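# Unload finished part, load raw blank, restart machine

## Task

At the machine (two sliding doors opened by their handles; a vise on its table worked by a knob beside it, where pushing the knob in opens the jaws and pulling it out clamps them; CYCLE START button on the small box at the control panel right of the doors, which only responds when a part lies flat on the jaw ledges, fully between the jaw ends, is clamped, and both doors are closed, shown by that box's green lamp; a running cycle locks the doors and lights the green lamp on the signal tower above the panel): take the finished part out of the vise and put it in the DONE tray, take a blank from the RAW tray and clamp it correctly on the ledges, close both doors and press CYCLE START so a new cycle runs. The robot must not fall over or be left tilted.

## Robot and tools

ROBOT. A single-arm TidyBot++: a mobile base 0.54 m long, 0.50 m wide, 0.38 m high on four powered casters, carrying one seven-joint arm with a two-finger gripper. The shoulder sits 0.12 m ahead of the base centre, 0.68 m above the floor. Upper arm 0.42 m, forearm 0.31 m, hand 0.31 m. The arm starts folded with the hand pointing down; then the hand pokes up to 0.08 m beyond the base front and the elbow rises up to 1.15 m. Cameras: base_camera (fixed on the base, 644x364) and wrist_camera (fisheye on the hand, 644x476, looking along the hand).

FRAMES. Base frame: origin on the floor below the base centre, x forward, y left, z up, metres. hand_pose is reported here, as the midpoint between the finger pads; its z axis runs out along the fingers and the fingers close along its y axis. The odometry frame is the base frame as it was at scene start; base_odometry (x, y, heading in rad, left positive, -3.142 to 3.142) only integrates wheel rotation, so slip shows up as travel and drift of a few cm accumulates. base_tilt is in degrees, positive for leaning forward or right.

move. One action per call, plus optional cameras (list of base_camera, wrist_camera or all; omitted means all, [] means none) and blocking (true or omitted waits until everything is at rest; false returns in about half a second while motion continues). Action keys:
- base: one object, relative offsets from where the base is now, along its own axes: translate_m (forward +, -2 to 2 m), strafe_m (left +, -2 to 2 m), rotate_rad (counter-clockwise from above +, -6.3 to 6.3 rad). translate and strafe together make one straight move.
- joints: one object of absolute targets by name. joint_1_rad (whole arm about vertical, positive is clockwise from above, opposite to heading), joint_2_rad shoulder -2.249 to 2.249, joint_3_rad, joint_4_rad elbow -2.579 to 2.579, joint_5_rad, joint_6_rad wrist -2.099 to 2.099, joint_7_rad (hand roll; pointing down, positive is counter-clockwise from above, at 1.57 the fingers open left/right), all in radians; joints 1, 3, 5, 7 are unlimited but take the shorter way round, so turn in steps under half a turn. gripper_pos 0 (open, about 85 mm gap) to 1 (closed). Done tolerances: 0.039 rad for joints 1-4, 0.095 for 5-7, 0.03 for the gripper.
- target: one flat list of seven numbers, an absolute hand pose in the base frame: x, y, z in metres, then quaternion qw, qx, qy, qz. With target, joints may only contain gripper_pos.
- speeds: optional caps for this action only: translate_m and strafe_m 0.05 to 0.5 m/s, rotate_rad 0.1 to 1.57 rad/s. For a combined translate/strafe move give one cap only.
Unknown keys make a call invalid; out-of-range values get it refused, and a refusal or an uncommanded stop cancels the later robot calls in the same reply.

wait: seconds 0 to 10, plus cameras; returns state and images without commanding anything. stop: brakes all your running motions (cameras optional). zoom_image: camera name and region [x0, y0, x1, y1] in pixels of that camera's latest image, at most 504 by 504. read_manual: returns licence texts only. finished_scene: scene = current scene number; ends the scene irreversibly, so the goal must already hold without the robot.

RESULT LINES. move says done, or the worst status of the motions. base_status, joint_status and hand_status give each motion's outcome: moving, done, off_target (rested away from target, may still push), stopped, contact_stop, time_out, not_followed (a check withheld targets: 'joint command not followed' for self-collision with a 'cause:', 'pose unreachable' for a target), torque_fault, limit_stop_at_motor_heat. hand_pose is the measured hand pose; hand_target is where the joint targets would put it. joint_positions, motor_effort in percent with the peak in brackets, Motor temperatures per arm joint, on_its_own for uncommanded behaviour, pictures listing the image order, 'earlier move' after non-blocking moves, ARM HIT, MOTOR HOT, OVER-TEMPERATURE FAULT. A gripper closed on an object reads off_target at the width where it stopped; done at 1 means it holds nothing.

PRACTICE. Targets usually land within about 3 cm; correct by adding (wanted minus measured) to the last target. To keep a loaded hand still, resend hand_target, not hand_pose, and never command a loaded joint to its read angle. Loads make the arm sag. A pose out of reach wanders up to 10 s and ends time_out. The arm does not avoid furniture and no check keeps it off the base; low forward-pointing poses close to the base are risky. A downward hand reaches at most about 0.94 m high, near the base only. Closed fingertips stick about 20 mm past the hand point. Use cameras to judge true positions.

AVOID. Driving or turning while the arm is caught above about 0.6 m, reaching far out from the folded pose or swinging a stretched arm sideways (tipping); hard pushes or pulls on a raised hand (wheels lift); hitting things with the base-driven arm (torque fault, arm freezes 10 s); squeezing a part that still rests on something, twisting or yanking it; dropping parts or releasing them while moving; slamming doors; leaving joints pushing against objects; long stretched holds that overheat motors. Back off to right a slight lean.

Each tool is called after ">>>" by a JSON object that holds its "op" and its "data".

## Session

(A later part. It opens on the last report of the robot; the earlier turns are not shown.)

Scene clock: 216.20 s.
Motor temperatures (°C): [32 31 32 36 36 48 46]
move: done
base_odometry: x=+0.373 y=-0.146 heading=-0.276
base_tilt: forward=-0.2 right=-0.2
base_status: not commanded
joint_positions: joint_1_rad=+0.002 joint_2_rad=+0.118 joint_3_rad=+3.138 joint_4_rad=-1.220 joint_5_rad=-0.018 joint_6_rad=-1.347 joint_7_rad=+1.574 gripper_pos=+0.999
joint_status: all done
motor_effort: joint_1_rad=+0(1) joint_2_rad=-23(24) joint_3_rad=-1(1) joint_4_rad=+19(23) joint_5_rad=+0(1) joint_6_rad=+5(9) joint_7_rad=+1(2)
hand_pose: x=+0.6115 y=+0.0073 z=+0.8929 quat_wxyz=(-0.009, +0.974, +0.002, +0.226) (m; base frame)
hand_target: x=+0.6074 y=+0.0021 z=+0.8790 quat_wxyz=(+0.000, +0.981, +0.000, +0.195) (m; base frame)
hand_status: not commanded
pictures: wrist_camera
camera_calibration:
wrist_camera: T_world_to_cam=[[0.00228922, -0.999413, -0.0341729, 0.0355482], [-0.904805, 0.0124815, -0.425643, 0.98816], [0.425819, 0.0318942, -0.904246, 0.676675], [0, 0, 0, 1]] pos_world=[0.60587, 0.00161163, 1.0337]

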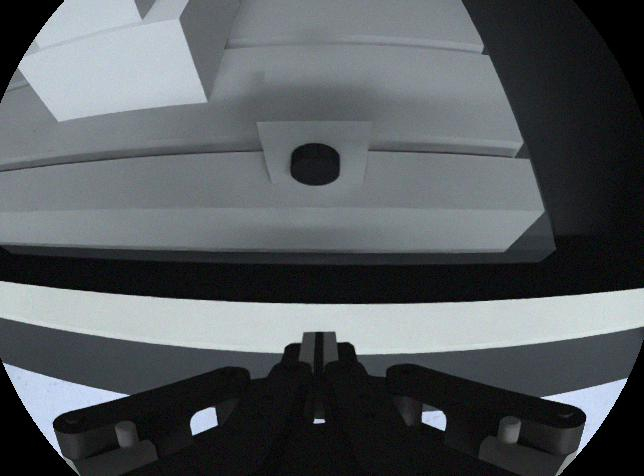

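>>> {"op": "move", "data": {"base": {"strafe_m": 0.172, "translate_m": 0.03}, "joints": {"joint_2_rad": 0.18, "joint_4_rad": -0.9, "joint_6_rad": -1.35, "gripper_pos": 0.0}, "cameras": ["wrist_camera"]}}

>>> {"op": "zoom_image", "data": {"camera": "wrist_camera", "region": [200, 80, 450, 330]}}

Scene clock: 238.80 s.
Motor temperatures (°C): [32 31 32 36 36 48 46]
move: done
base_odometry: x=+0.448 y=+0.012 heading=-0.276
base_tilt: forward=-0.1 right=-0.2
base_status: done
joint_positions: joint_1_rad=-0.003 joint_2_rad=+0.148 joint_3_rad=+3.138 joint_4_rad=-0.919 joint_5_rad=-0.018 joint_6_rad=-1.351 joint_7_rad=+1.574 gripper_pos=+0.000
joint_status: all done
motor_effort: joint_1_rad=+0(3) joint_2_rad=-24(25) joint_3_rad=-1(3) joint_4_rad=+18(21) joint_5_rad=-1(2) joint_6_rad=+7(7) joint_7_rad=+1(2)
hand_pose: x=+0.6624 y=+0.0101 z=+1.0169 quat_wxyz=(-0.010, +0.935, +0.006, +0.354) (m; base frame)
hand_target: x=+0.6748 y=+0.0021 z=+1.0082 quat_wxyz=(-0.001, +0.937, +0.000, +0.348) (m; base frame)
hand_status: not commanded
pictures: wrist_camera
camera_calibration:
wrist_camera: T_world_to_cam=[[0.0165535, -0.999321, -0.0329137, 0.03177], [-0.759882, 0.00882118, -0.650001, 1.21918], [0.64985, 0.0357703, -0.75922, 0.471154], [0, 0, 0, 1]] pos_world=[0.619731, 0.00414044, 1.15123]

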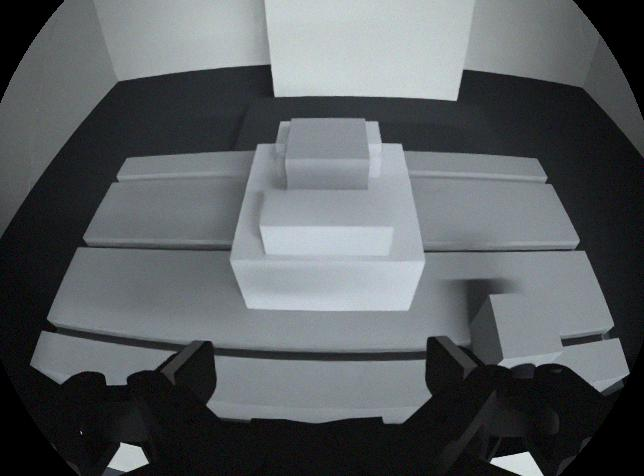

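Scaled by 2.016.

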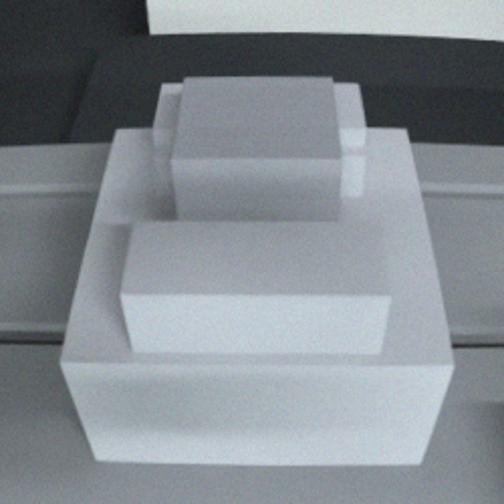

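>>> {"op": "move", "data": {"base": {"strafe_m": -0.168, "translate_m": -0.03}, "joints": {"joint_2_rad": 0.01, "joint_4_rad": -1.885, "joint_6_rad": -0.06, "gripper_pos": 1.0}, "cameras": ["wrist_camera"]}}

>>> {"op": "zoom_image", "data": {"camera": "wrist_camera", "region": [220, 200, 420, 400]}}

Scene clock: 259.13 s.
Motor temperatures (°C): [32 31 32 36 36 47 46]
move: done
base_odometry: x=+0.374 y=-0.142 heading=-0.276
base_tilt: forward=-0.1 right=-0.2
base_status: done
joint_positions: joint_1_rad=+0.001 joint_2_rad=+0.015 joint_3_rad=+3.139 joint_4_rad=-1.849 joint_5_rad=-0.018 joint_6_rad=-0.103 joint_7_rad=+1.574 gripper_pos=+0.999
joint_status: all done
motor_effort: joint_1_rad=+1(3) joint_2_rad=-19(26) joint_3_rad=+0(3) joint_4_rad=+20(22) joint_5_rad=+1(2) joint_6_rad=+7(10) joint_7_rad=+1(2)
hand_pose: x=+0.7134 y=+0.0028 z=+0.8915 quat_wxyz=(-0.005, +0.832, -0.005, +0.554) (m; base frame)
hand_target: x=+0.7098 y=+0.0023 z=+0.8857 quat_wxyz=(-0.001, +0.829, +0.000, +0.559) (m; base frame)
hand_status: not commanded
pictures: wrist_camera
camera_calibration:
wrist_camera: T_world_to_cam=[[0.00497518, -0.999491, -0.0314969, 0.0264534], [-0.401372, 0.0268528, -0.915521, 1.1574], [0.915901, 0.0171969, -0.401035, -0.166027], [0, 0, 0, 1]] pos_world=[0.616479, -0.0017843, 0.99387]

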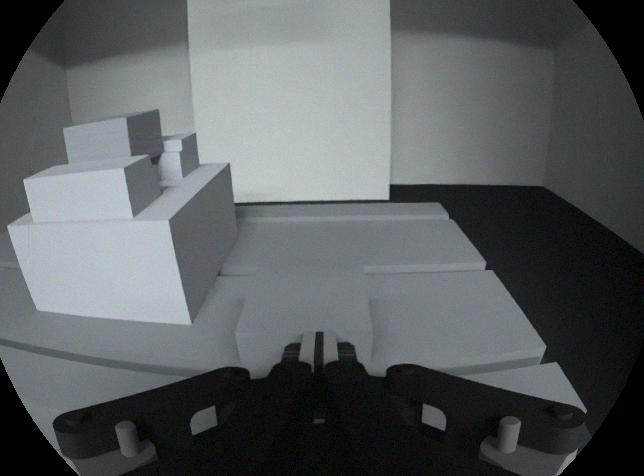

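Scaled by 2.520.

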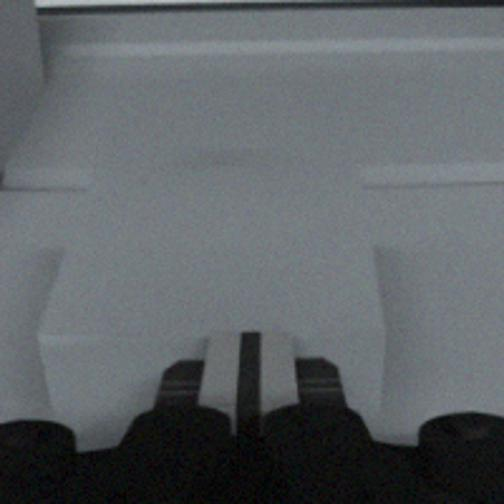

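>>> {"op": "move", "data": {"base": {"strafe_m": 0.006, "translate_m": -0.03}, "joints": {"joint_2_rad": 0.02, "joint_4_rad": -1.965, "joint_6_rad": -0.003, "gripper_pos": 1.0}, "cameras": ["wrist_camera"]}}

>>> {"op": "zoom_image", "data": {"camera": "wrist_camera", "region": [220, 200, 420, 400]}}

Scene clock: 274.13 s.
Motor temperatures (°C): [32 31 32 36 36 47 46]
move: done
base_odometry: x=+0.346 y=-0.128 heading=-0.276
base_tilt: forward=-0.1 right=-0.2
base_status: done
joint_positions: joint_1_rad=+0.001 joint_2_rad=+0.014 joint_3_rad=+3.139 joint_4_rad=-1.952 joint_5_rad=-0.018 joint_6_rad=-0.054 joint_7_rad=+1.574 gripper_pos=+0.999
joint_status: all done
motor_effort: joint_1_rad=+1(2) joint_2_rad=-21(24) joint_3_rad=-1(2) joint_4_rad=+21(24) joint_5_rad=+0(1) joint_6_rad=+9(10) joint_7_rad=+1(2)
hand_pose: x=+0.6953 y=+0.0025 z=+0.8458 quat_wxyz=(-0.005, +0.847, -0.005, +0.531) (m; base frame)
hand_target: x=+0.6998 y=+0.0022 z=+0.8498 quat_wxyz=(-0.001, +0.838, +0.000, +0.545) (m; base frame)
hand_status: not commanded
pictures: wrist_camera
camera_calibration:
wrist_camera: T_world_to_cam=[[0.00250395, -0.999506, -0.0313289, 0.0264075], [-0.450165, 0.0268484, -0.892542, 1.1228], [0.892942, 0.0163381, -0.449876, -0.11048], [0, 0, 0, 1]] pos_world=[0.604031, -0.00194588, 0.953268]

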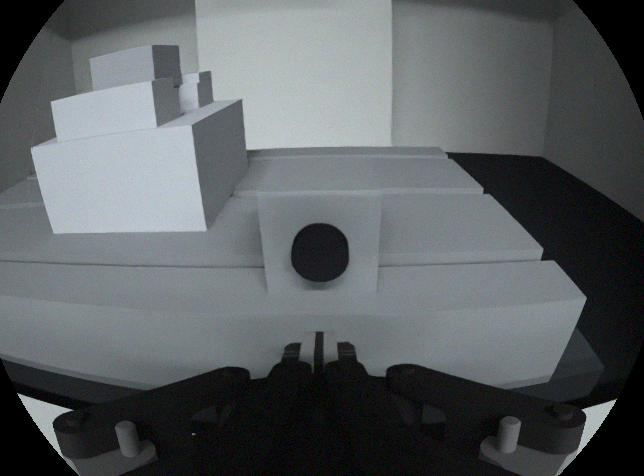

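Scaled by 2.520.

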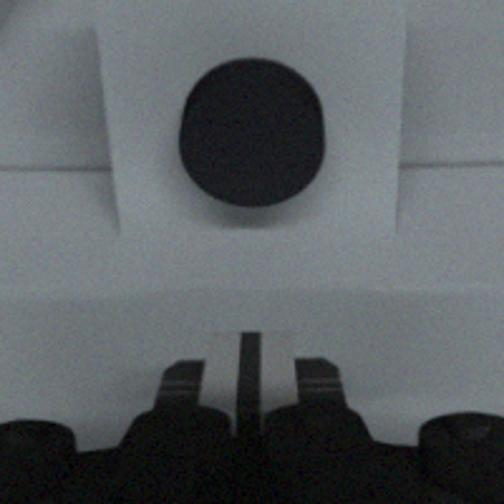

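>>> {"op": "move", "data": {"base": {"translate_m": 0.04}, "joints": {"joint_4_rad": -1.942}, "cameras": ["wrist_camera"]}}

>>> {"op": "zoom_image", "data": {"camera": "wrist_camera", "region": [260, 240, 380, 360]}}

Scene clock: 287.87 s.
Motor temperatures (°C): [32 31 32 36 36 47 46]
move: done
base_odometry: x=+0.385 y=-0.139 heading=-0.276
base_tilt: forward=-0.1 right=-0.3
base_status: done
joint_positions: joint_1_rad=+0.000 joint_2_rad=+0.003 joint_3_rad=+3.139 joint_4_rad=-1.960 joint_5_rad=-0.018 joint_6_rad=-0.052 joint_7_rad=+1.574 gripper_pos=+0.999
joint_status: all done
motor_effort: joint_1_rad=+1(3) joint_2_rad=-19(24) joint_3_rad=+0(2) joint_4_rad=+23(31) joint_5_rad=-1(1) joint_6_rad=+11(18) joint_7_rad=+1(1)
hand_pose: x=+0.6918 y=+0.0031 z=+0.8483 quat_wxyz=(-0.005, +0.846, -0.005, +0.534) (m; base frame)
hand_target: x=+0.7054 y=+0.0023 z=+0.8631 quat_wxyz=(-0.001, +0.832, +0.000, +0.555) (m; base frame)
hand_status: not commanded
pictures: wrist_camera
camera_calibration:
wrist_camera: T_world_to_cam=[[0.00366452, -0.999504, -0.0312861, 0.0262291], [-0.44534, 0.0263813, -0.894973, 1.12212], [0.895354, 0.0172126, -0.445022, -0.112017], [0, 0, 0, 1]] pos_world=[0.599924, -0.00145894, 0.955239]

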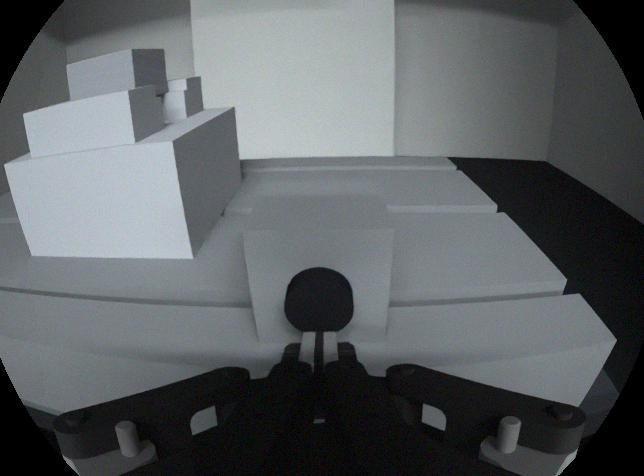

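Scaled by 4.200.

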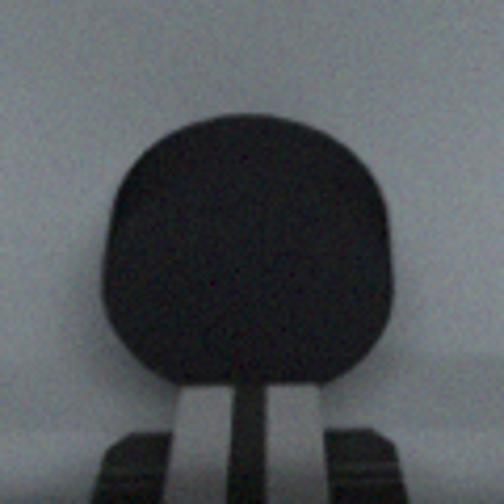

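>>> {"op": "move", "data": {"base": {"translate_m": -0.02}, "cameras": []}}

>>> {"op": "move", "data": {"joints": {"joint_4_rad": -1.905}, "cameras": ["wrist_camera"]}}

>>> {"op": "zoom_image", "data": {"camera": "wrist_camera", "region": [260, 240, 380, 360]}}

Scene clock: 308.67 s.
Motor temperatures (°C): [32 31 32 36 36 47 46]
move: done
base_odometry: x=+0.365 y=-0.133 heading=-0.276
base_tilt: forward=-0.2 right=-0.2
base_status: done
joint_positions: joint_1_rad=+0.000 joint_2_rad=+0.007 joint_3_rad=+3.139 joint_4_rad=-1.953 joint_5_rad=-0.018 joint_6_rad=-0.042 joint_7_rad=+1.574 gripper_pos=+0.999
joint_status: not commanded
motor_effort: joint_1_rad=+1(1) joint_2_rad=-20(23) joint_3_rad=-1(1) joint_4_rad=+21(22) joint_5_rad=+0(1) joint_6_rad=+9(11) joint_7_rad=+1(2)
hand_pose: x=+0.6956 y=+0.0030 z=+0.8532 quat_wxyz=(-0.005, +0.842, -0.005, +0.539) (m; base frame)
hand_target: x=+0.7054 y=+0.0023 z=+0.8631 quat_wxyz=(-0.001, +0.832, +0.000, +0.555) (m; base frame)
hand_status: not commanded
pictures: none
No camera images: "cameras" was empty.

Scene clock: 309.37 s.
Motor temperatures (°C): [32 31 32 36 36 47 46]
move: done
base_odometry: x=+0.365 y=-0.133 heading=-0.276
base_tilt: forward=-0.1 right=-0.2
base_status: not commanded
joint_positions: joint_1_rad=+0.000 joint_2_rad=+0.007 joint_3_rad=+3.139 joint_4_rad=-1.919 joint_5_rad=-0.018 joint_6_rad=-0.042 joint_7_rad=+1.574 gripper_pos=+0.999
joint_status: all done
motor_effort: joint_1_rad=+1(1) joint_2_rad=-21(21) joint_3_rad=-1(1) joint_4_rad=+21(22) joint_5_rad=+0(1) joint_6_rad=+9(10) joint_7_rad=+1(1)
hand_pose: x=+0.7039 y=+0.0030 z=+0.8731 quat_wxyz=(-0.005, +0.832, -0.005, +0.554) (m; base frame)
hand_target: x=+0.7139 y=+0.0023 z=+0.8846 quat_wxyz=(-0.001, +0.821, +0.000, +0.570) (m; base frame)
hand_status: not commanded
pictures: wrist_camera
camera_calibration:
wrist_camera: T_world_to_cam=[[0.00500456, -0.999502, -0.0311416, 0.0258638], [-0.401478, 0.0265136, -0.915485, 1.13682], [0.915855, 0.0170843, -0.401145, -0.164557], [0, 0, 0, 1]] pos_world=[0.606987, -0.00147886, 0.975533]

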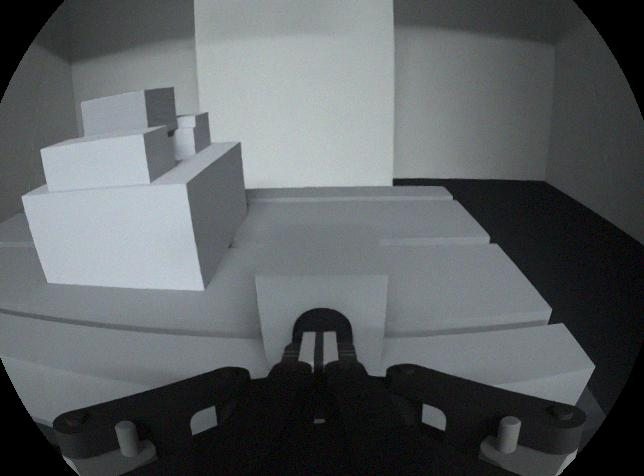

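Scaled by 4.200.

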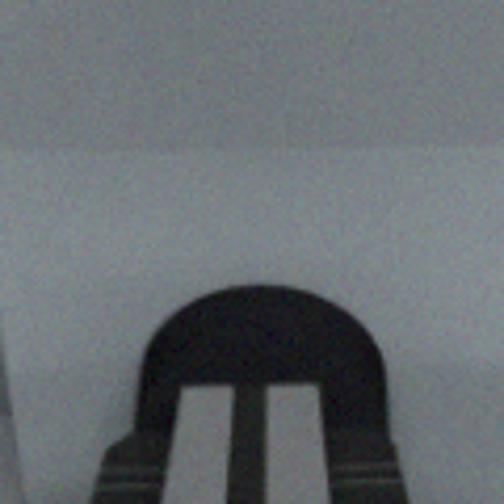

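>>> {"op": "move", "data": {"base": {"translate_m": 0.045}, "speeds": {"translate_m": 0.08}, "cameras": ["wrist_camera"]}}

>>> {"op": "zoom_image", "data": {"camera": "wrist_camera", "region": [260, 240, 380, 360]}}

Scene clock: 313.97 s.
Motor temperatures (°C): [31 31 32 36 36 47 46]
move: done
base_odometry: x=+0.408 y=-0.145 heading=-0.276
base_tilt: forward=-0.2 right=-0.3
base_status: done
joint_positions: joint_1_rad=+0.000 joint_2_rad=-0.065 joint_3_rad=+3.137 joint_4_rad=-1.973 joint_5_rad=-0.018 joint_6_rad=-0.073 joint_7_rad=+1.574 gripper_pos=+0.999
joint_status: not commanded
motor_effort: joint_1_rad=+1(3) joint_2_rad=-1(21) joint_3_rad=+1(2) joint_4_rad=+37(38) joint_5_rad=+1(1) joint_6_rad=+22(23) joint_7_rad=+1(2)
hand_pose: x=+0.6739 y=+0.0041 z=+0.8735 quat_wxyz=(-0.005, +0.836, -0.004, +0.548) (m; base frame)
hand_target: x=+0.7139 y=+0.0023 z=+0.8846 quat_wxyz=(-0.001, +0.821, +0.000, +0.570) (m; base frame)
hand_status: not commanded
pictures: wrist_camera
camera_calibration:
wrist_camera: T_world_to_cam=[[0.0067871, -0.999495, -0.0310503, 0.0258388], [-0.413937, 0.0254576, -0.90995, 1.12868], [0.91028, 0.0190288, -0.413555, -0.122396], [0, 0, 0, 1]] pos_world=[0.578441, -0.000578654, 0.977226]

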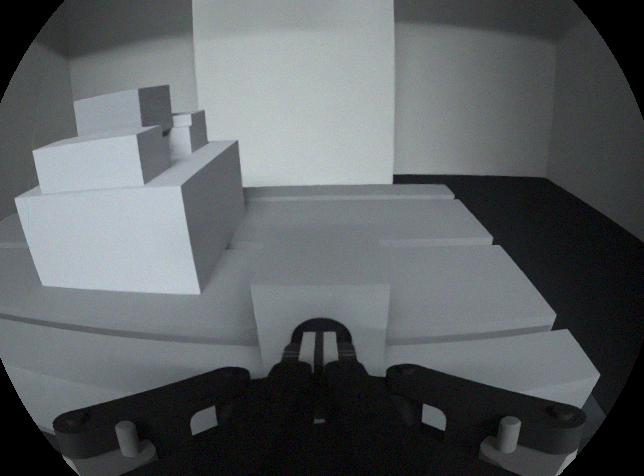

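Scaled by 4.200.

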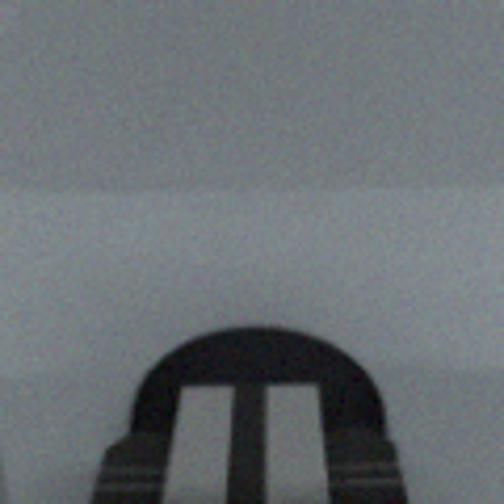

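>>> {"op": "move", "data": {"base": {"translate_m": 0.03}, "speeds": {"translate_m": 0.08}, "cameras": ["wrist_camera"]}}

>>> {"op": "zoom_image", "data": {"camera": "wrist_camera", "region": [260, 240, 380, 360]}}

Scene clock: 322.30 s.
Motor temperatures (°C): [31 31 32 36 35 48 46]
move: time_out
base_odometry: x=+0.435 y=-0.153 heading=-0.277
base_tilt: forward=-0.2 right=-0.3
base_status: translate_m time_out (by the wheels' count: +0.027 of +0.030)
joint_positions: joint_1_rad=+0.000 joint_2_rad=-0.114 joint_3_rad=+3.136 joint_4_rad=-2.002 joint_5_rad=-0.018 joint_6_rad=-0.107 joint_7_rad=+1.574 gripper_pos=+0.999
joint_status: not commanded
motor_effort: joint_1_rad=+1(3) joint_2_rad=+10(13) joint_3_rad=+1(3) joint_4_rad=+39(45) joint_5_rad=+0(2) joint_6_rad=+25(29) joint_7_rad=+1(2)
hand_pose: x=+0.6535 y=+0.0049 z=+0.8735 quat_wxyz=(-0.006, +0.840, -0.003, +0.542) (m; base frame)
hand_target: x=+0.7139 y=+0.0023 z=+0.8846 quat_wxyz=(-0.001, +0.821, +0.000, +0.570) (m; base frame)
hand_status: not commanded
pictures: wrist_camera
camera_calibration:
wrist_camera: T_world_to_cam=[[0.00793649, -0.99949, -0.0309443, 0.0258494], [-0.426959, 0.0245957, -0.903937, 1.12344], [0.904236, 0.020386, -0.426546, -0.088506], [0, 0, 0, 1]] pos_world=[0.559486, 0.0000088324, 0.978564]

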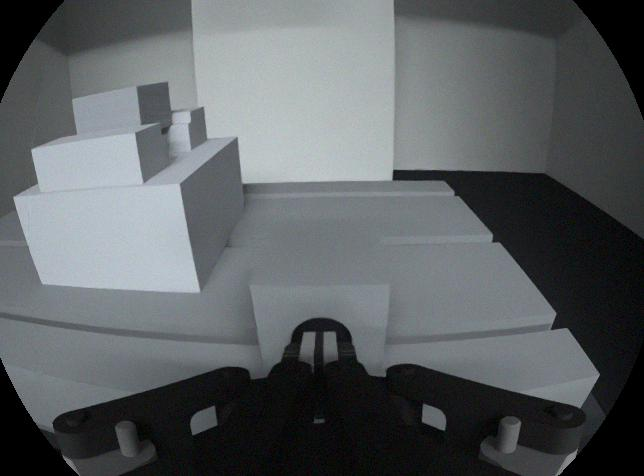

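Scaled by 4.200.

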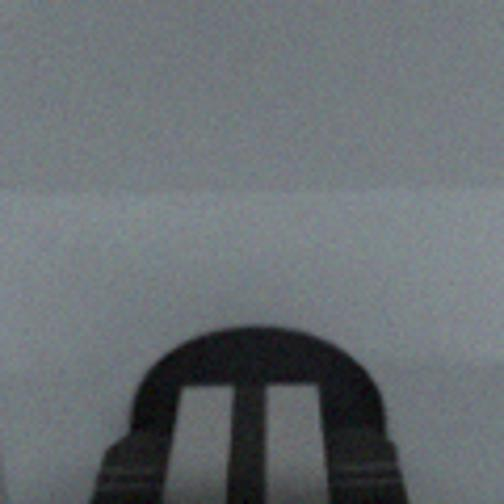

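>>> {"op": "move", "data": {"base": {"translate_m": -0.06}, "cameras": ["wrist_camera"]}}

>>> {"op": "zoom_image", "data": {"camera": "wrist_camera", "region": [260, 240, 380, 360]}}

>>> {"op": "move", "data": {"base": {"strafe_m": 0.168, "translate_m": 0.03}, "joints": {"joint_2_rad": 0.18, "joint_4_rad": -0.9, "joint_6_rad": -1.35, "gripper_pos": 0.0}, "cameras": ["wrist_camera"]}}

>>> {"op": "zoom_image", "data": {"camera": "wrist_camera", "region": [200, 80, 450, 330]}}

Scene clock: 327.30 s.
Motor temperatures (°C): [31 31 32 36 35 48 46]
move: done
base_odometry: x=+0.377 y=-0.136 heading=-0.276
base_tilt: forward=-0.2 right=-0.2
base_status: done
joint_positions: joint_1_rad=+0.000 joint_2_rad=+0.010 joint_3_rad=+3.137 joint_4_rad=-1.918 joint_5_rad=-0.018 joint_6_rad=-0.028 joint_7_rad=+1.574 gripper_pos=+0.999
joint_status: not commanded
motor_effort: joint_1_rad=+0(1) joint_2_rad=-22(23) joint_3_rad=-1(3) joint_4_rad=+21(39) joint_5_rad=+0(1) joint_6_rad=+9(25) joint_7_rad=+1(2)
hand_pose: x=+0.7062 y=+0.0040 z=+0.8759 quat_wxyz=(-0.005, +0.829, -0.004, +0.559) (m; base frame)
hand_target: x=+0.7139 y=+0.0023 z=+0.8846 quat_wxyz=(-0.001, +0.821, +0.000, +0.570) (m; base frame)
hand_status: not commanded
pictures: wrist_camera
camera_calibration:
wrist_camera: T_world_to_cam=[[0.00693386, -0.999494, -0.031052, 0.0254761], [-0.390811, 0.0258744, -0.920107, 1.13677], [0.920445, 0.0185153, -0.390433, -0.178203], [0, 0, 0, 1]] pos_world=[0.608111, -0.000650518, 0.977165]

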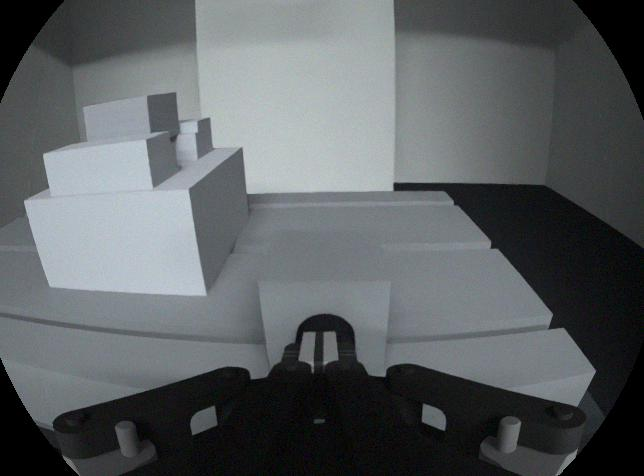

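Scaled by 4.200.

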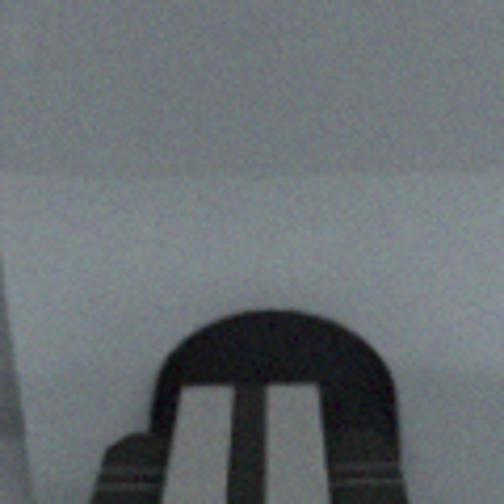

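Scene clock: 329.97 s.
Motor temperatures (°C): [31 31 32 36 35 48 46]
move: done
base_odometry: x=+0.451 y=+0.017 heading=-0.276
base_tilt: forward=-0.2 right=-0.2
base_status: done
joint_positions: joint_1_rad=-0.003 joint_2_rad=+0.148 joint_3_rad=+3.136 joint_4_rad=-0.920 joint_5_rad=-0.018 joint_6_rad=-1.298 joint_7_rad=+1.574 gripper_pos=+0.000
joint_status: all done
motor_effort: joint_1_rad=+1(3) joint_2_rad=-24(26) joint_3_rad=-1(3) joint_4_rad=+19(23) joint_5_rad=+1(1) joint_6_rad=+7(10) joint_7_rad=+1(2)
hand_pose: x=+0.6743 y=+0.0111 z=+1.0273 quat_wxyz=(-0.010, +0.926, +0.006, +0.378) (m; base frame)
hand_target: x=+0.6748 y=+0.0021 z=+1.0082 quat_wxyz=(-0.001, +0.937, +0.000, +0.348) (m; base frame)
hand_status: not commanded
pictures: wrist_camera
camera_calibration:
wrist_camera: T_world_to_cam=[[0.0193967, -0.999264, -0.0330948, 0.0312103], [-0.725615, 0.00870262, -0.688046, 1.25093], [0.687828, 0.03736, -0.724912, 0.410401], [0, 0, 0, 1]] pos_world=[0.624799, 0.00496846, 1.15923]

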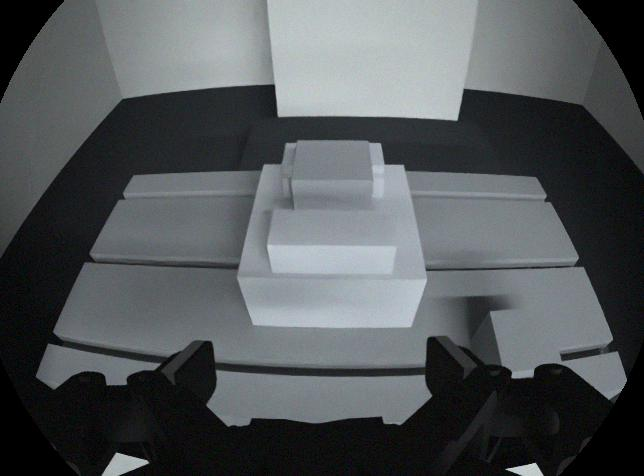

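Scaled by 2.016.

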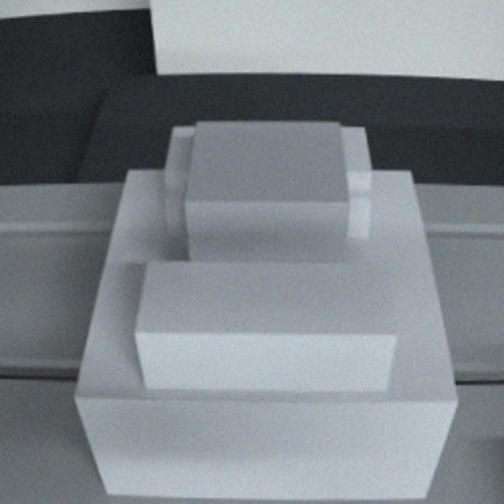

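>>> {"op": "move", "data": {"base": {"strafe_m": -0.168, "translate_m": -0.03}, "joints": {"joint_2_rad": 0.0, "joint_4_rad": -1.6, "joint_6_rad": -0.45, "joint_1_rad": 0.0, "gripper_pos": 1.0}, "cameras": ["wrist_camera"]}}

>>> {"op": "zoom_image", "data": {"camera": "wrist_camera", "region": [30, 60, 250, 280]}}

Scene clock: 335.50 s.
Motor temperatures (°C): [31 31 32 36 35 48 46]
move: done
base_odometry: x=+0.377 y=-0.136 heading=-0.276
base_tilt: forward=-0.1 right=-0.3
base_status: done
joint_positions: joint_1_rad=-0.001 joint_2_rad=+0.017 joint_3_rad=+3.137 joint_4_rad=-1.576 joint_5_rad=-0.018 joint_6_rad=-0.503 joint_7_rad=+1.574 gripper_pos=+0.999
joint_status: all done
motor_effort: joint_1_rad=+1(3) joint_2_rad=-22(26) joint_3_rad=-1(3) joint_4_rad=+22(24) joint_5_rad=+0(1) joint_6_rad=+9(10) joint_7_rad=+1(2)
hand_pose: x=+0.7095 y=+0.0070 z=+0.9396 quat_wxyz=(-0.008, +0.866, -0.001, +0.499) (m; base frame)
hand_target: x=+0.7094 y=+0.0023 z=+0.9499 quat_wxyz=(-0.001, +0.855, +0.000, +0.519) (m; base frame)
hand_status: not commanded
pictures: wrist_camera
camera_calibration:
wrist_camera: T_world_to_cam=[[0.0113616, -0.999382, -0.0332667, 0.0293265], [-0.515889, 0.0226409, -0.856356, 1.22541], [0.85658, 0.0268915, -0.515312, 0.00612086], [0, 0, 0, 1]] pos_world=[0.626598, 0.00139946, 1.05352]

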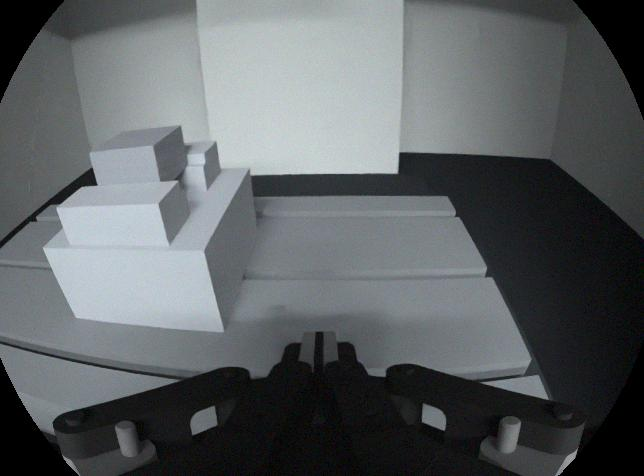

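Scaled by 2.291.

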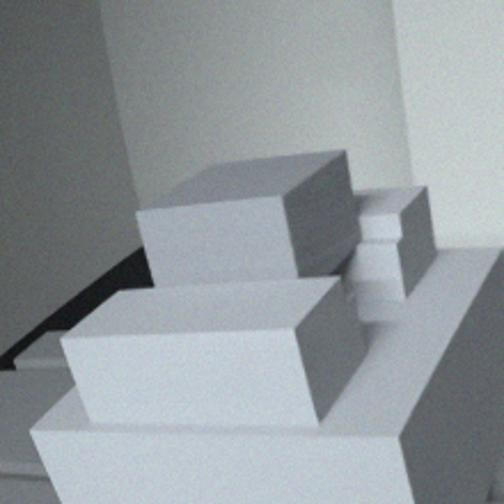

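>>> {"op": "zoom_image", "data": {"camera": "wrist_camera", "region": [140, 120, 240, 220]}}

Scaled by 5.040.

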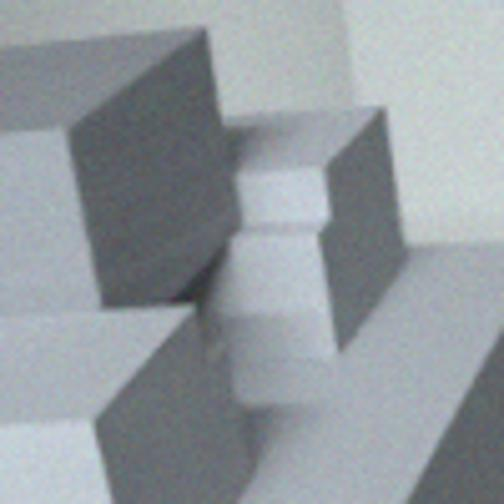

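>>> {"op": "move", "data": {"joints": {"joint_2_rad": 0.19, "joint_4_rad": -0.806, "joint_6_rad": -1.68, "gripper_pos": 0.0}, "cameras": []}}

>>> {"op": "move", "data": {"base": {"strafe_m": 0.163, "translate_m": 0.235}, "cameras": ["wrist_camera"]}}

>>> {"op": "zoom_image", "data": {"camera": "wrist_camera", "region": [180, 180, 460, 460]}}

Scene clock: 381.67 s.
Motor temperatures (°C): [31 32 31 36 35 47 46]
move: done
base_odometry: x=+0.377 y=-0.136 heading=-0.276
base_tilt: forward=-0.1 right=-0.3
base_status: not commanded
joint_positions: joint_1_rad=-0.001 joint_2_rad=+0.158 joint_3_rad=+3.137 joint_4_rad=-0.827 joint_5_rad=-0.018 joint_6_rad=-1.627 joint_7_rad=+1.574 gripper_pos=+0.000
joint_status: all done
motor_effort: joint_1_rad=+1(1) joint_2_rad=-22(24) joint_3_rad=-1(1) joint_4_rad=+17(23) joint_5_rad=+0(1) joint_6_rad=+6(10) joint_7_rad=+1(2)
hand_pose: x=+0.6043 y=+0.0090 z=+1.0027 quat_wxyz=(-0.009, +0.965, +0.007, +0.262) (m; base frame)
hand_target: x=+0.6020 y=+0.0020 z=+0.9877 quat_wxyz=(+0.000, +0.973, +0.000, +0.231) (m; base frame)
hand_status: not commanded
pictures: none
No camera images: "cameras" was empty.

Scene clock: 383.50 s.
Motor temperatures (°C): [31 32 31 36 35 47 46]
move: done
base_odometry: x=+0.648 y=-0.044 heading=-0.276
base_tilt: forward=-0.1 right=-0.2
base_status: done
joint_positions: joint_1_rad=-0.001 joint_2_rad=+0.176 joint_3_rad=+3.137 joint_4_rad=-0.824 joint_5_rad=-0.018 joint_6_rad=-1.632 joint_7_rad=+1.574 gripper_pos=+0.000
joint_status: not commanded
motor_effort: joint_1_rad=+1(2) joint_2_rad=-23(26) joint_3_rad=-1(2) joint_4_rad=+17(18) joint_5_rad=+0(1) joint_6_rad=+6(6) joint_7_rad=+1(2)
hand_pose: x=+0.6087 y=+0.0091 z=+0.9941 quat_wxyz=(-0.009, +0.968, +0.007, +0.252) (m; base frame)
hand_target: x=+0.6020 y=+0.0020 z=+0.9877 quat_wxyz=(+0.000, +0.973, +0.000, +0.231) (m; base frame)
hand_status: not commanded
pictures: wrist_camera
camera_calibration:
wrist_camera: T_world_to_cam=[[0.0124362, -0.999398, -0.0323798, 0.0328971], [-0.881401, 0.00433587, -0.472348, 1.06099], [0.472204, 0.0344138, -0.880817, 0.71774], [0, 0, 0, 1]] pos_world=[0.595829, 0.00357685, 1.13442]

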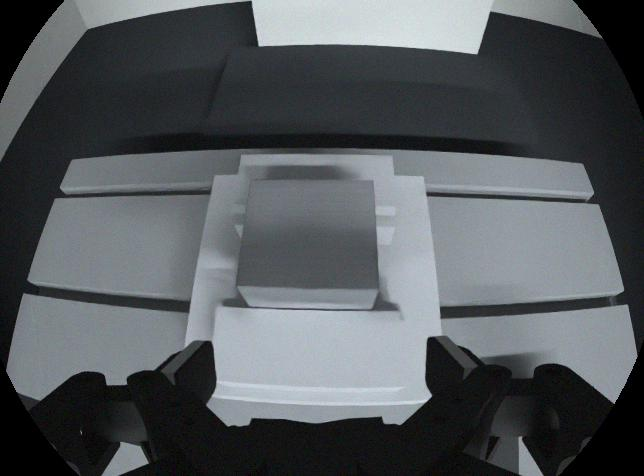

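Scaled by 1.800.

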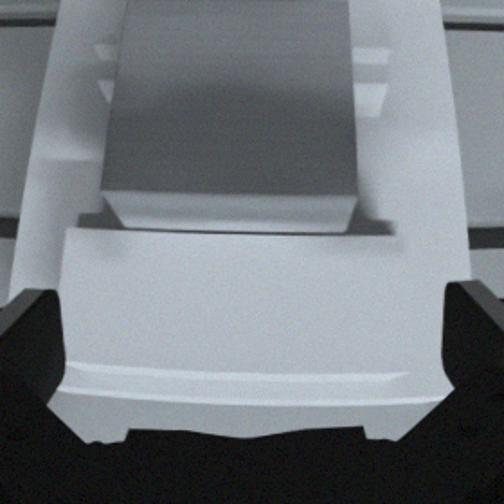

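>>> {"op": "move", "data": {}}

Scene clock: 400.27 s.
Motor temperatures (°C): [31 32 31 36 35 47 46]
base_odometry: x=+0.648 y=-0.044 heading=-0.276
base_tilt: forward=-0.1 right=-0.3
base_status: done
joint_positions: joint_1_rad=-0.001 joint_2_rad=+0.176 joint_3_rad=+3.137 joint_4_rad=-0.824 joint_5_rad=-0.018 joint_6_rad=-1.632 joint_7_rad=+1.574 gripper_pos=+0.000
joint_status: not commanded
motor_effort: joint_1_rad=+0(2) joint_2_rad=-23(26) joint_3_rad=-1(2) joint_4_rad=+17(18) joint_5_rad=+0(1) joint_6_rad=+5(6) joint_7_rad=+1(2)
hand_pose: x=+0.6087 y=+0.0091 z=+0.9941 quat_wxyz=(-0.009, +0.968, +0.007, +0.252) (m; base frame)
hand_target: x=+0.6020 y=+0.0020 z=+0.9877 quat_wxyz=(+0.000, +0.973, +0.000, +0.231) (m; base frame)
hand_status: not commanded
pictures: base_camera, wrist_camera
camera_calibration:
wrist_camera: T_world_to_cam=[[0.0124362, -0.999398, -0.0323798, 0.0328971], [-0.881401, 0.00433587, -0.472348, 1.06099], [0.472204, 0.0344138, -0.880817, 0.71774], [0, 0, 0, 1]] pos_world=[0.595829, 0.00357685, 1.13442]

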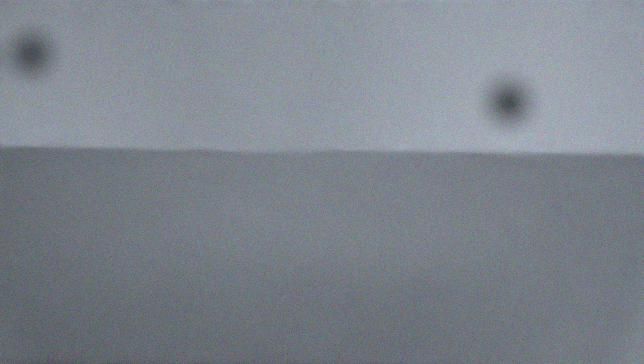

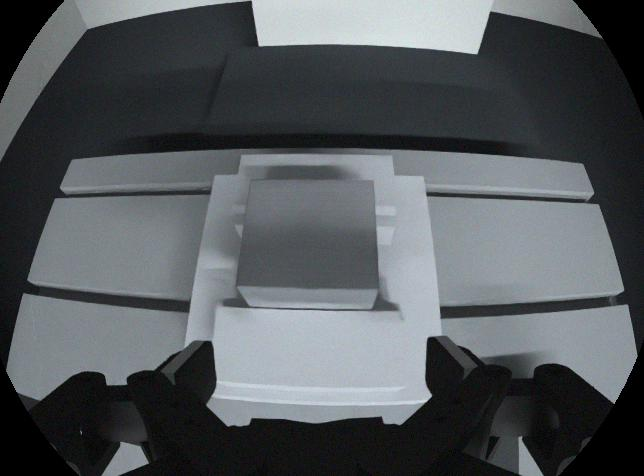

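>>> {"op": "zoom_image", "data": {"camera": "wrist_camera", "region": [180, 140, 450, 440]}}

Scaled by 1.680.

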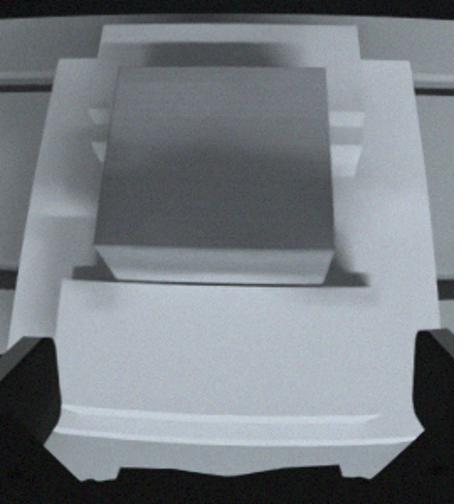

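>>> {"op": "move", "data": {"joints": {"joint_2_rad": 0.335, "joint_4_rad": -0.735, "joint_6_rad": -1.60}, "cameras": ["wrist_camera"]}}

Scene clock: 408.00 s.
Motor temperatures (°C): [31 32 31 36 35 47 46]
move: done
base_odometry: x=+0.648 y=-0.044 heading=-0.276
base_tilt: forward=-0.1 right=-0.3
base_status: not commanded
joint_positions: joint_1_rad=-0.001 joint_2_rad=+0.309 joint_3_rad=+3.137 joint_4_rad=-0.751 joint_5_rad=-0.018 joint_6_rad=-1.625 joint_7_rad=+1.574 gripper_pos=+0.000
joint_status: all done
motor_effort: joint_1_rad=+0(2) joint_2_rad=-29(31) joint_3_rad=-1(1) joint_4_rad=+17(18) joint_5_rad=+1(2) joint_6_rad=+5(6) joint_7_rad=+1(2)
hand_pose: x=+0.6584 y=+0.0092 z=+0.9571 quat_wxyz=(-0.009, +0.974, +0.006, +0.227) (m; base frame)
hand_target: x=+0.6745 y=+0.0020 z=+0.9528 quat_wxyz=(-0.001, +0.972, +0.000, +0.234) (m; base frame)
hand_status: not commanded
pictures: wrist_camera
camera_calibration:
wrist_camera: T_world_to_cam=[[0.0105288, -0.999389, -0.0333376, 0.0333138], [-0.904716, 0.00467869, -0.425989, 1.05831], [0.425885, 0.0346462, -0.904114, 0.71445], [0, 0, 0, 1]] pos_world=[0.652843, 0.00358893, 1.09788]

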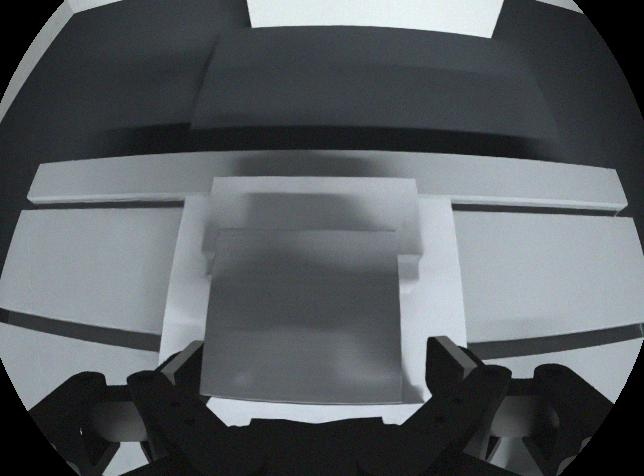

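>>> {"op": "move", "data": {"base": {"translate_m": 0.028, "strafe_m": 0.004}, "speeds": {"translate_m": 0.1}, "cameras": ["wrist_camera"]}}

Scene clock: 414.83 s.
Motor temperatures (°C): [31 32 31 36 35 47 46]
move: done
base_odometry: x=+0.676 y=-0.047 heading=-0.276
base_tilt: forward=-0.1 right=-0.2
base_status: done
joint_positions: joint_1_rad=-0.001 joint_2_rad=+0.320 joint_3_rad=+3.137 joint_4_rad=-0.751 joint_5_rad=-0.018 joint_6_rad=-1.625 joint_7_rad=+1.574 gripper_pos=+0.000
joint_status: not commanded
motor_effort: joint_1_rad=+1(1) joint_2_rad=-29(32) joint_3_rad=-1(2) joint_4_rad=+17(18) joint_5_rad=-1(1) joint_6_rad=+5(6) joint_7_rad=+1(1)
hand_pose: x=+0.6614 y=+0.0092 z=+0.9512 quat_wxyz=(-0.009, +0.975, +0.006, +0.221) (m; base frame)
hand_target: x=+0.6745 y=+0.0020 z=+0.9528 quat_wxyz=(-0.001, +0.972, +0.000, +0.234) (m; base frame)
hand_status: not commanded
pictures: wrist_camera
camera_calibration:
wrist_camera: T_world_to_cam=[[0.0101705, -0.999389, -0.0334389, 0.0334247], [-0.909234, 0.00467474, -0.41626, 1.05225], [0.416162, 0.0346373, -0.90863, 0.718653], [0, 0, 0, 1]] pos_world=[0.657322, 0.00359312, 1.09212]

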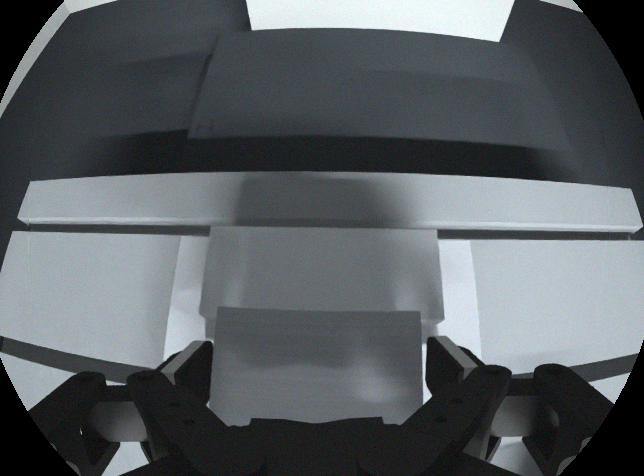

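>>> {"op": "move", "data": {"joints": {"joint_2_rad": 0.318}, "cameras": ["wrist_camera"]}}

>>> {"op": "zoom_image", "data": {"camera": "wrist_camera", "region": [150, 220, 490, 440]}}

Scene clock: 419.77 s.
Motor temperatures (°C): [31 32 31 36 35 47 46]
move: done
base_odometry: x=+0.676 y=-0.047 heading=-0.276
base_tilt: forward=-0.1 right=-0.2
base_status: not commanded
joint_positions: joint_1_rad=-0.001 joint_2_rad=+0.318 joint_3_rad=+3.137 joint_4_rad=-0.751 joint_5_rad=-0.018 joint_6_rad=-1.625 joint_7_rad=+1.574 gripper_pos=+0.000
joint_status: all done
motor_effort: joint_1_rad=+1(1) joint_2_rad=-29(30) joint_3_rad=-1(1) joint_4_rad=+17(18) joint_5_rad=+1(1) joint_6_rad=+5(5) joint_7_rad=+2(2)
hand_pose: x=+0.6609 y=+0.0092 z=+0.9523 quat_wxyz=(-0.009, +0.975, +0.006, +0.222) (m; base frame)
hand_target: x=+0.6698 y=+0.0020 z=+0.9622 quat_wxyz=(-0.001, +0.970, +0.000, +0.242) (m; base frame)
hand_status: not commanded
pictures: wrist_camera
camera_calibration:
wrist_camera: T_world_to_cam=[[0.0102363, -0.999389, -0.0334206, 0.0334045], [-0.908412, 0.00467552, -0.41805, 1.05337], [0.41795, 0.034639, -0.907809, 0.71788], [0, 0, 0, 1]] pos_world=[0.656513, 0.00359235, 1.09318]

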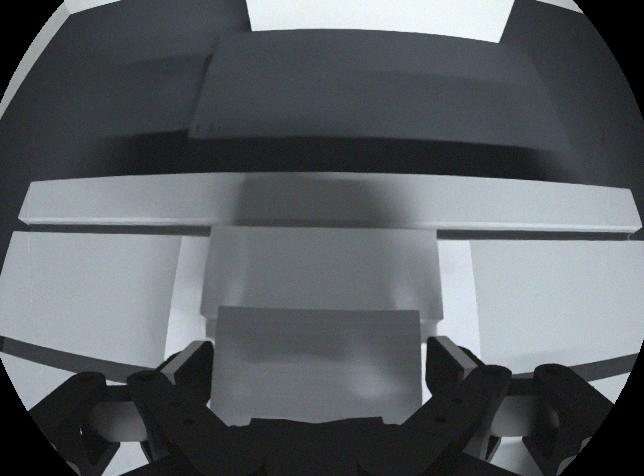

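Scaled by 1.482.

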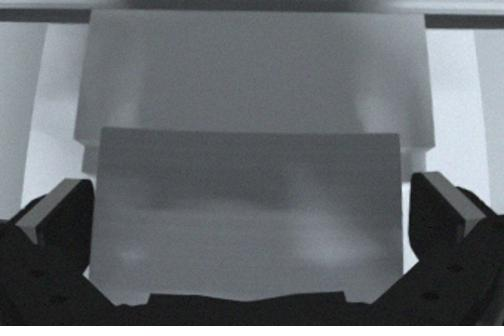

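>>> {"op": "move", "data": {"joints": {"gripper_pos": 0.3}, "cameras": ["wrist_camera"]}}

Scene clock: 425.20 s.
Motor temperatures (°C): [31 32 31 36 35 47 46]
move: done
base_odometry: x=+0.676 y=-0.047 heading=-0.276
base_tilt: forward=-0.2 right=-0.3
base_status: not commanded
joint_positions: joint_1_rad=-0.001 joint_2_rad=+0.314 joint_3_rad=+3.137 joint_4_rad=-0.746 joint_5_rad=-0.018 joint_6_rad=-1.625 joint_7_rad=+1.574 gripper_pos=+0.273
joint_status: all done
motor_effort: joint_1_rad=+0(4) joint_2_rad=-30(32) joint_3_rad=-1(1) joint_4_rad=+18(19) joint_5_rad=+0(2) joint_6_rad=+6(7) joint_7_rad=+2(2)
hand_pose: x=+0.6603 y=+0.0094 z=+0.9565 quat_wxyz=(-0.009, +0.974, +0.007, +0.227) (m; base frame)
hand_target: x=+0.6698 y=+0.0020 z=+0.9622 quat_wxyz=(-0.001, +0.970, +0.000, +0.242) (m; base frame)
hand_status: not commanded
pictures: wrist_camera
camera_calibration:
wrist_camera: T_world_to_cam=[[0.0108485, -0.999385, -0.0333565, 0.0332582], [-0.90468, 0.00440048, -0.426069, 1.05984], [0.425953, 0.0347992, -0.904076, 0.713032], [0, 0, 0, 1]] pos_world=[0.654736, 0.00376103, 1.09731]

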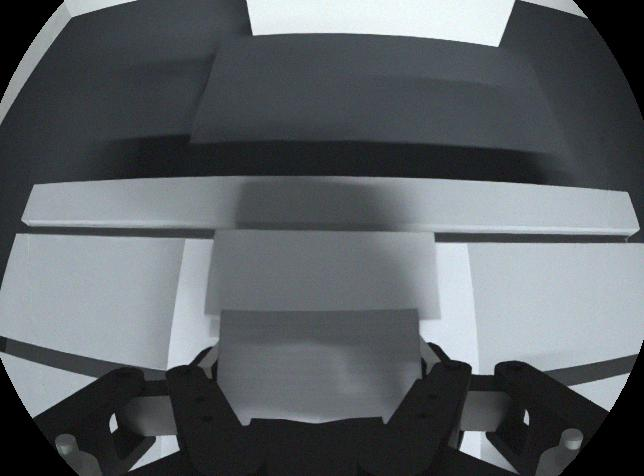

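>>> {"op": "move", "data": {"joints": {"gripper_pos": 0.42}, "cameras": []}}

>>> {"op": "move", "data": {"joints": {"joint_2_rad": 0.293, "joint_4_rad": -0.75}, "cameras": ["wrist_camera"]}}

Scene clock: 432.13 s.
Motor temperatures (°C): [31 32 31 36 35 47 46]
move: off_target
base_odometry: x=+0.676 y=-0.047 heading=-0.276
base_tilt: forward=-0.1 right=-0.3
base_status: not commanded
joint_positions: joint_1_rad=-0.001 joint_2_rad=+0.314 joint_3_rad=+3.137 joint_4_rad=-0.746 joint_5_rad=-0.018 joint_6_rad=-1.625 joint_7_rad=+1.574 gripper_pos=+0.273
joint_status: gripper_pos off_target (ended at +0.273, target +0.420)
motor_effort: joint_1_rad=+1(1) joint_2_rad=-30(30) joint_3_rad=-1(1) joint_4_rad=+18(19) joint_5_rad=+0(1) joint_6_rad=+7(7) joint_7_rad=+1(1)
hand_pose: x=+0.6604 y=+0.0094 z=+0.9564 quat_wxyz=(-0.009, +0.974, +0.007, +0.227) (m; base frame)
hand_target: x=+0.6698 y=+0.0020 z=+0.9622 quat_wxyz=(-0.001, +0.970, +0.000, +0.242) (m; base frame)
hand_status: not commanded
pictures: none
No camera images: "cameras" was empty.

Scene clock: 432.73 s.
Motor temperatures (°C): [31 32 31 36 35 47 46]
move: done
base_odometry: x=+0.676 y=-0.047 heading=-0.276
base_tilt: forward=-0.1 right=-0.2
base_status: not commanded
joint_positions: joint_1_rad=-0.001 joint_2_rad=+0.312 joint_3_rad=+3.137 joint_4_rad=-0.749 joint_5_rad=-0.018 joint_6_rad=-1.624 joint_7_rad=+1.574 gripper_pos=+0.273
joint_status: all done
motor_effort: joint_1_rad=+1(1) joint_2_rad=-32(33) joint_3_rad=-1(1) joint_4_rad=+19(20) joint_5_rad=+0(1) joint_6_rad=+5(7) joint_7_rad=+1(2)
hand_pose: x=+0.6597 y=+0.0094 z=+0.9565 quat_wxyz=(-0.009, +0.974, +0.007, +0.227) (m; base frame)
hand_target: x=+0.6609 y=+0.0020 z=+0.9696 quat_wxyz=(-0.001, +0.969, +0.000, +0.247) (m; base frame)
hand_status: not commanded
pictures: wrist_camera
camera_calibration:
wrist_camera: T_world_to_cam=[[0.0108386, -0.999385, -0.0333555, 0.0332714], [-0.904694, 0.0044078, -0.426038, 1.05927], [0.425923, 0.0347942, -0.90409, 0.71335], [0, 0, 0, 1]] pos_world=[0.654119, 0.00376148, 1.09733]

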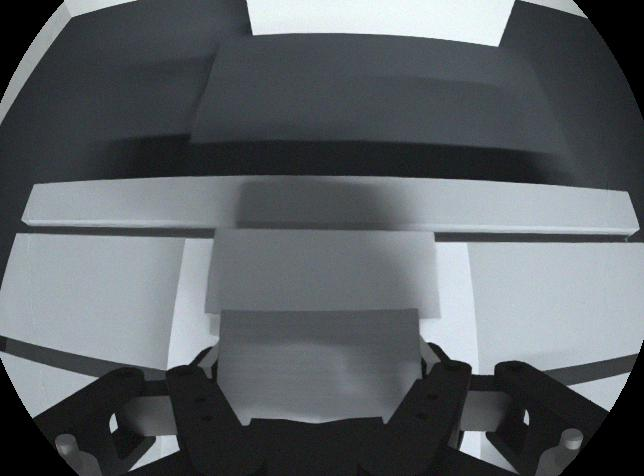

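>>> {"op": "move", "data": {"joints": {"joint_2_rad": 0.270, "joint_4_rad": -0.745}, "cameras": ["wrist_camera"]}}

Scene clock: 434.87 s.
Motor temperatures (°C): [31 32 31 36 35 47 46]
move: off_target
base_odometry: x=+0.676 y=-0.047 heading=-0.276
base_tilt: forward=-0.2 right=-0.3
base_status: not commanded
joint_positions: joint_1_rad=-0.001 joint_2_rad=+0.311 joint_3_rad=+3.137 joint_4_rad=-0.749 joint_5_rad=-0.018 joint_6_rad=-1.624 joint_7_rad=+1.574 gripper_pos=+0.273
joint_status: joint_2_rad off_target (ended at +0.311, target +0.270); the others done
motor_effort: joint_1_rad=+0(1) joint_2_rad=-36(36) joint_3_rad=-1(2) joint_4_rad=+20(21) joint_5_rad=-1(1) joint_6_rad=+4(5) joint_7_rad=+2(2)
hand_pose: x=+0.6595 y=+0.0094 z=+0.9571 quat_wxyz=(-0.009, +0.974, +0.007, +0.227) (m; base frame)
hand_target: x=+0.6547 y=+0.0020 z=+0.9841 quat_wxyz=(-0.001, +0.966, +0.000, +0.260) (m; base frame)
hand_status: not commanded
pictures: wrist_camera
camera_calibration:
wrist_camera: T_world_to_cam=[[0.0108769, -0.999385, -0.0333454, 0.0332594], [-0.904179, 0.00441095, -0.427132, 1.05999], [0.427016, 0.0347961, -0.903574, 0.712795], [0, 0, 0, 1]] pos_world=[0.653684, 0.00376087, 1.09793]

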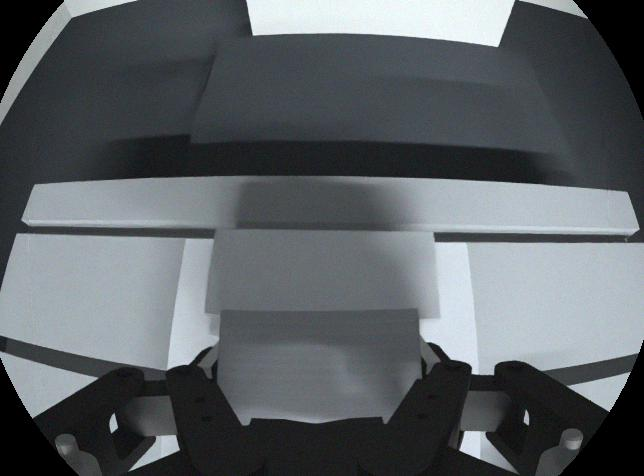

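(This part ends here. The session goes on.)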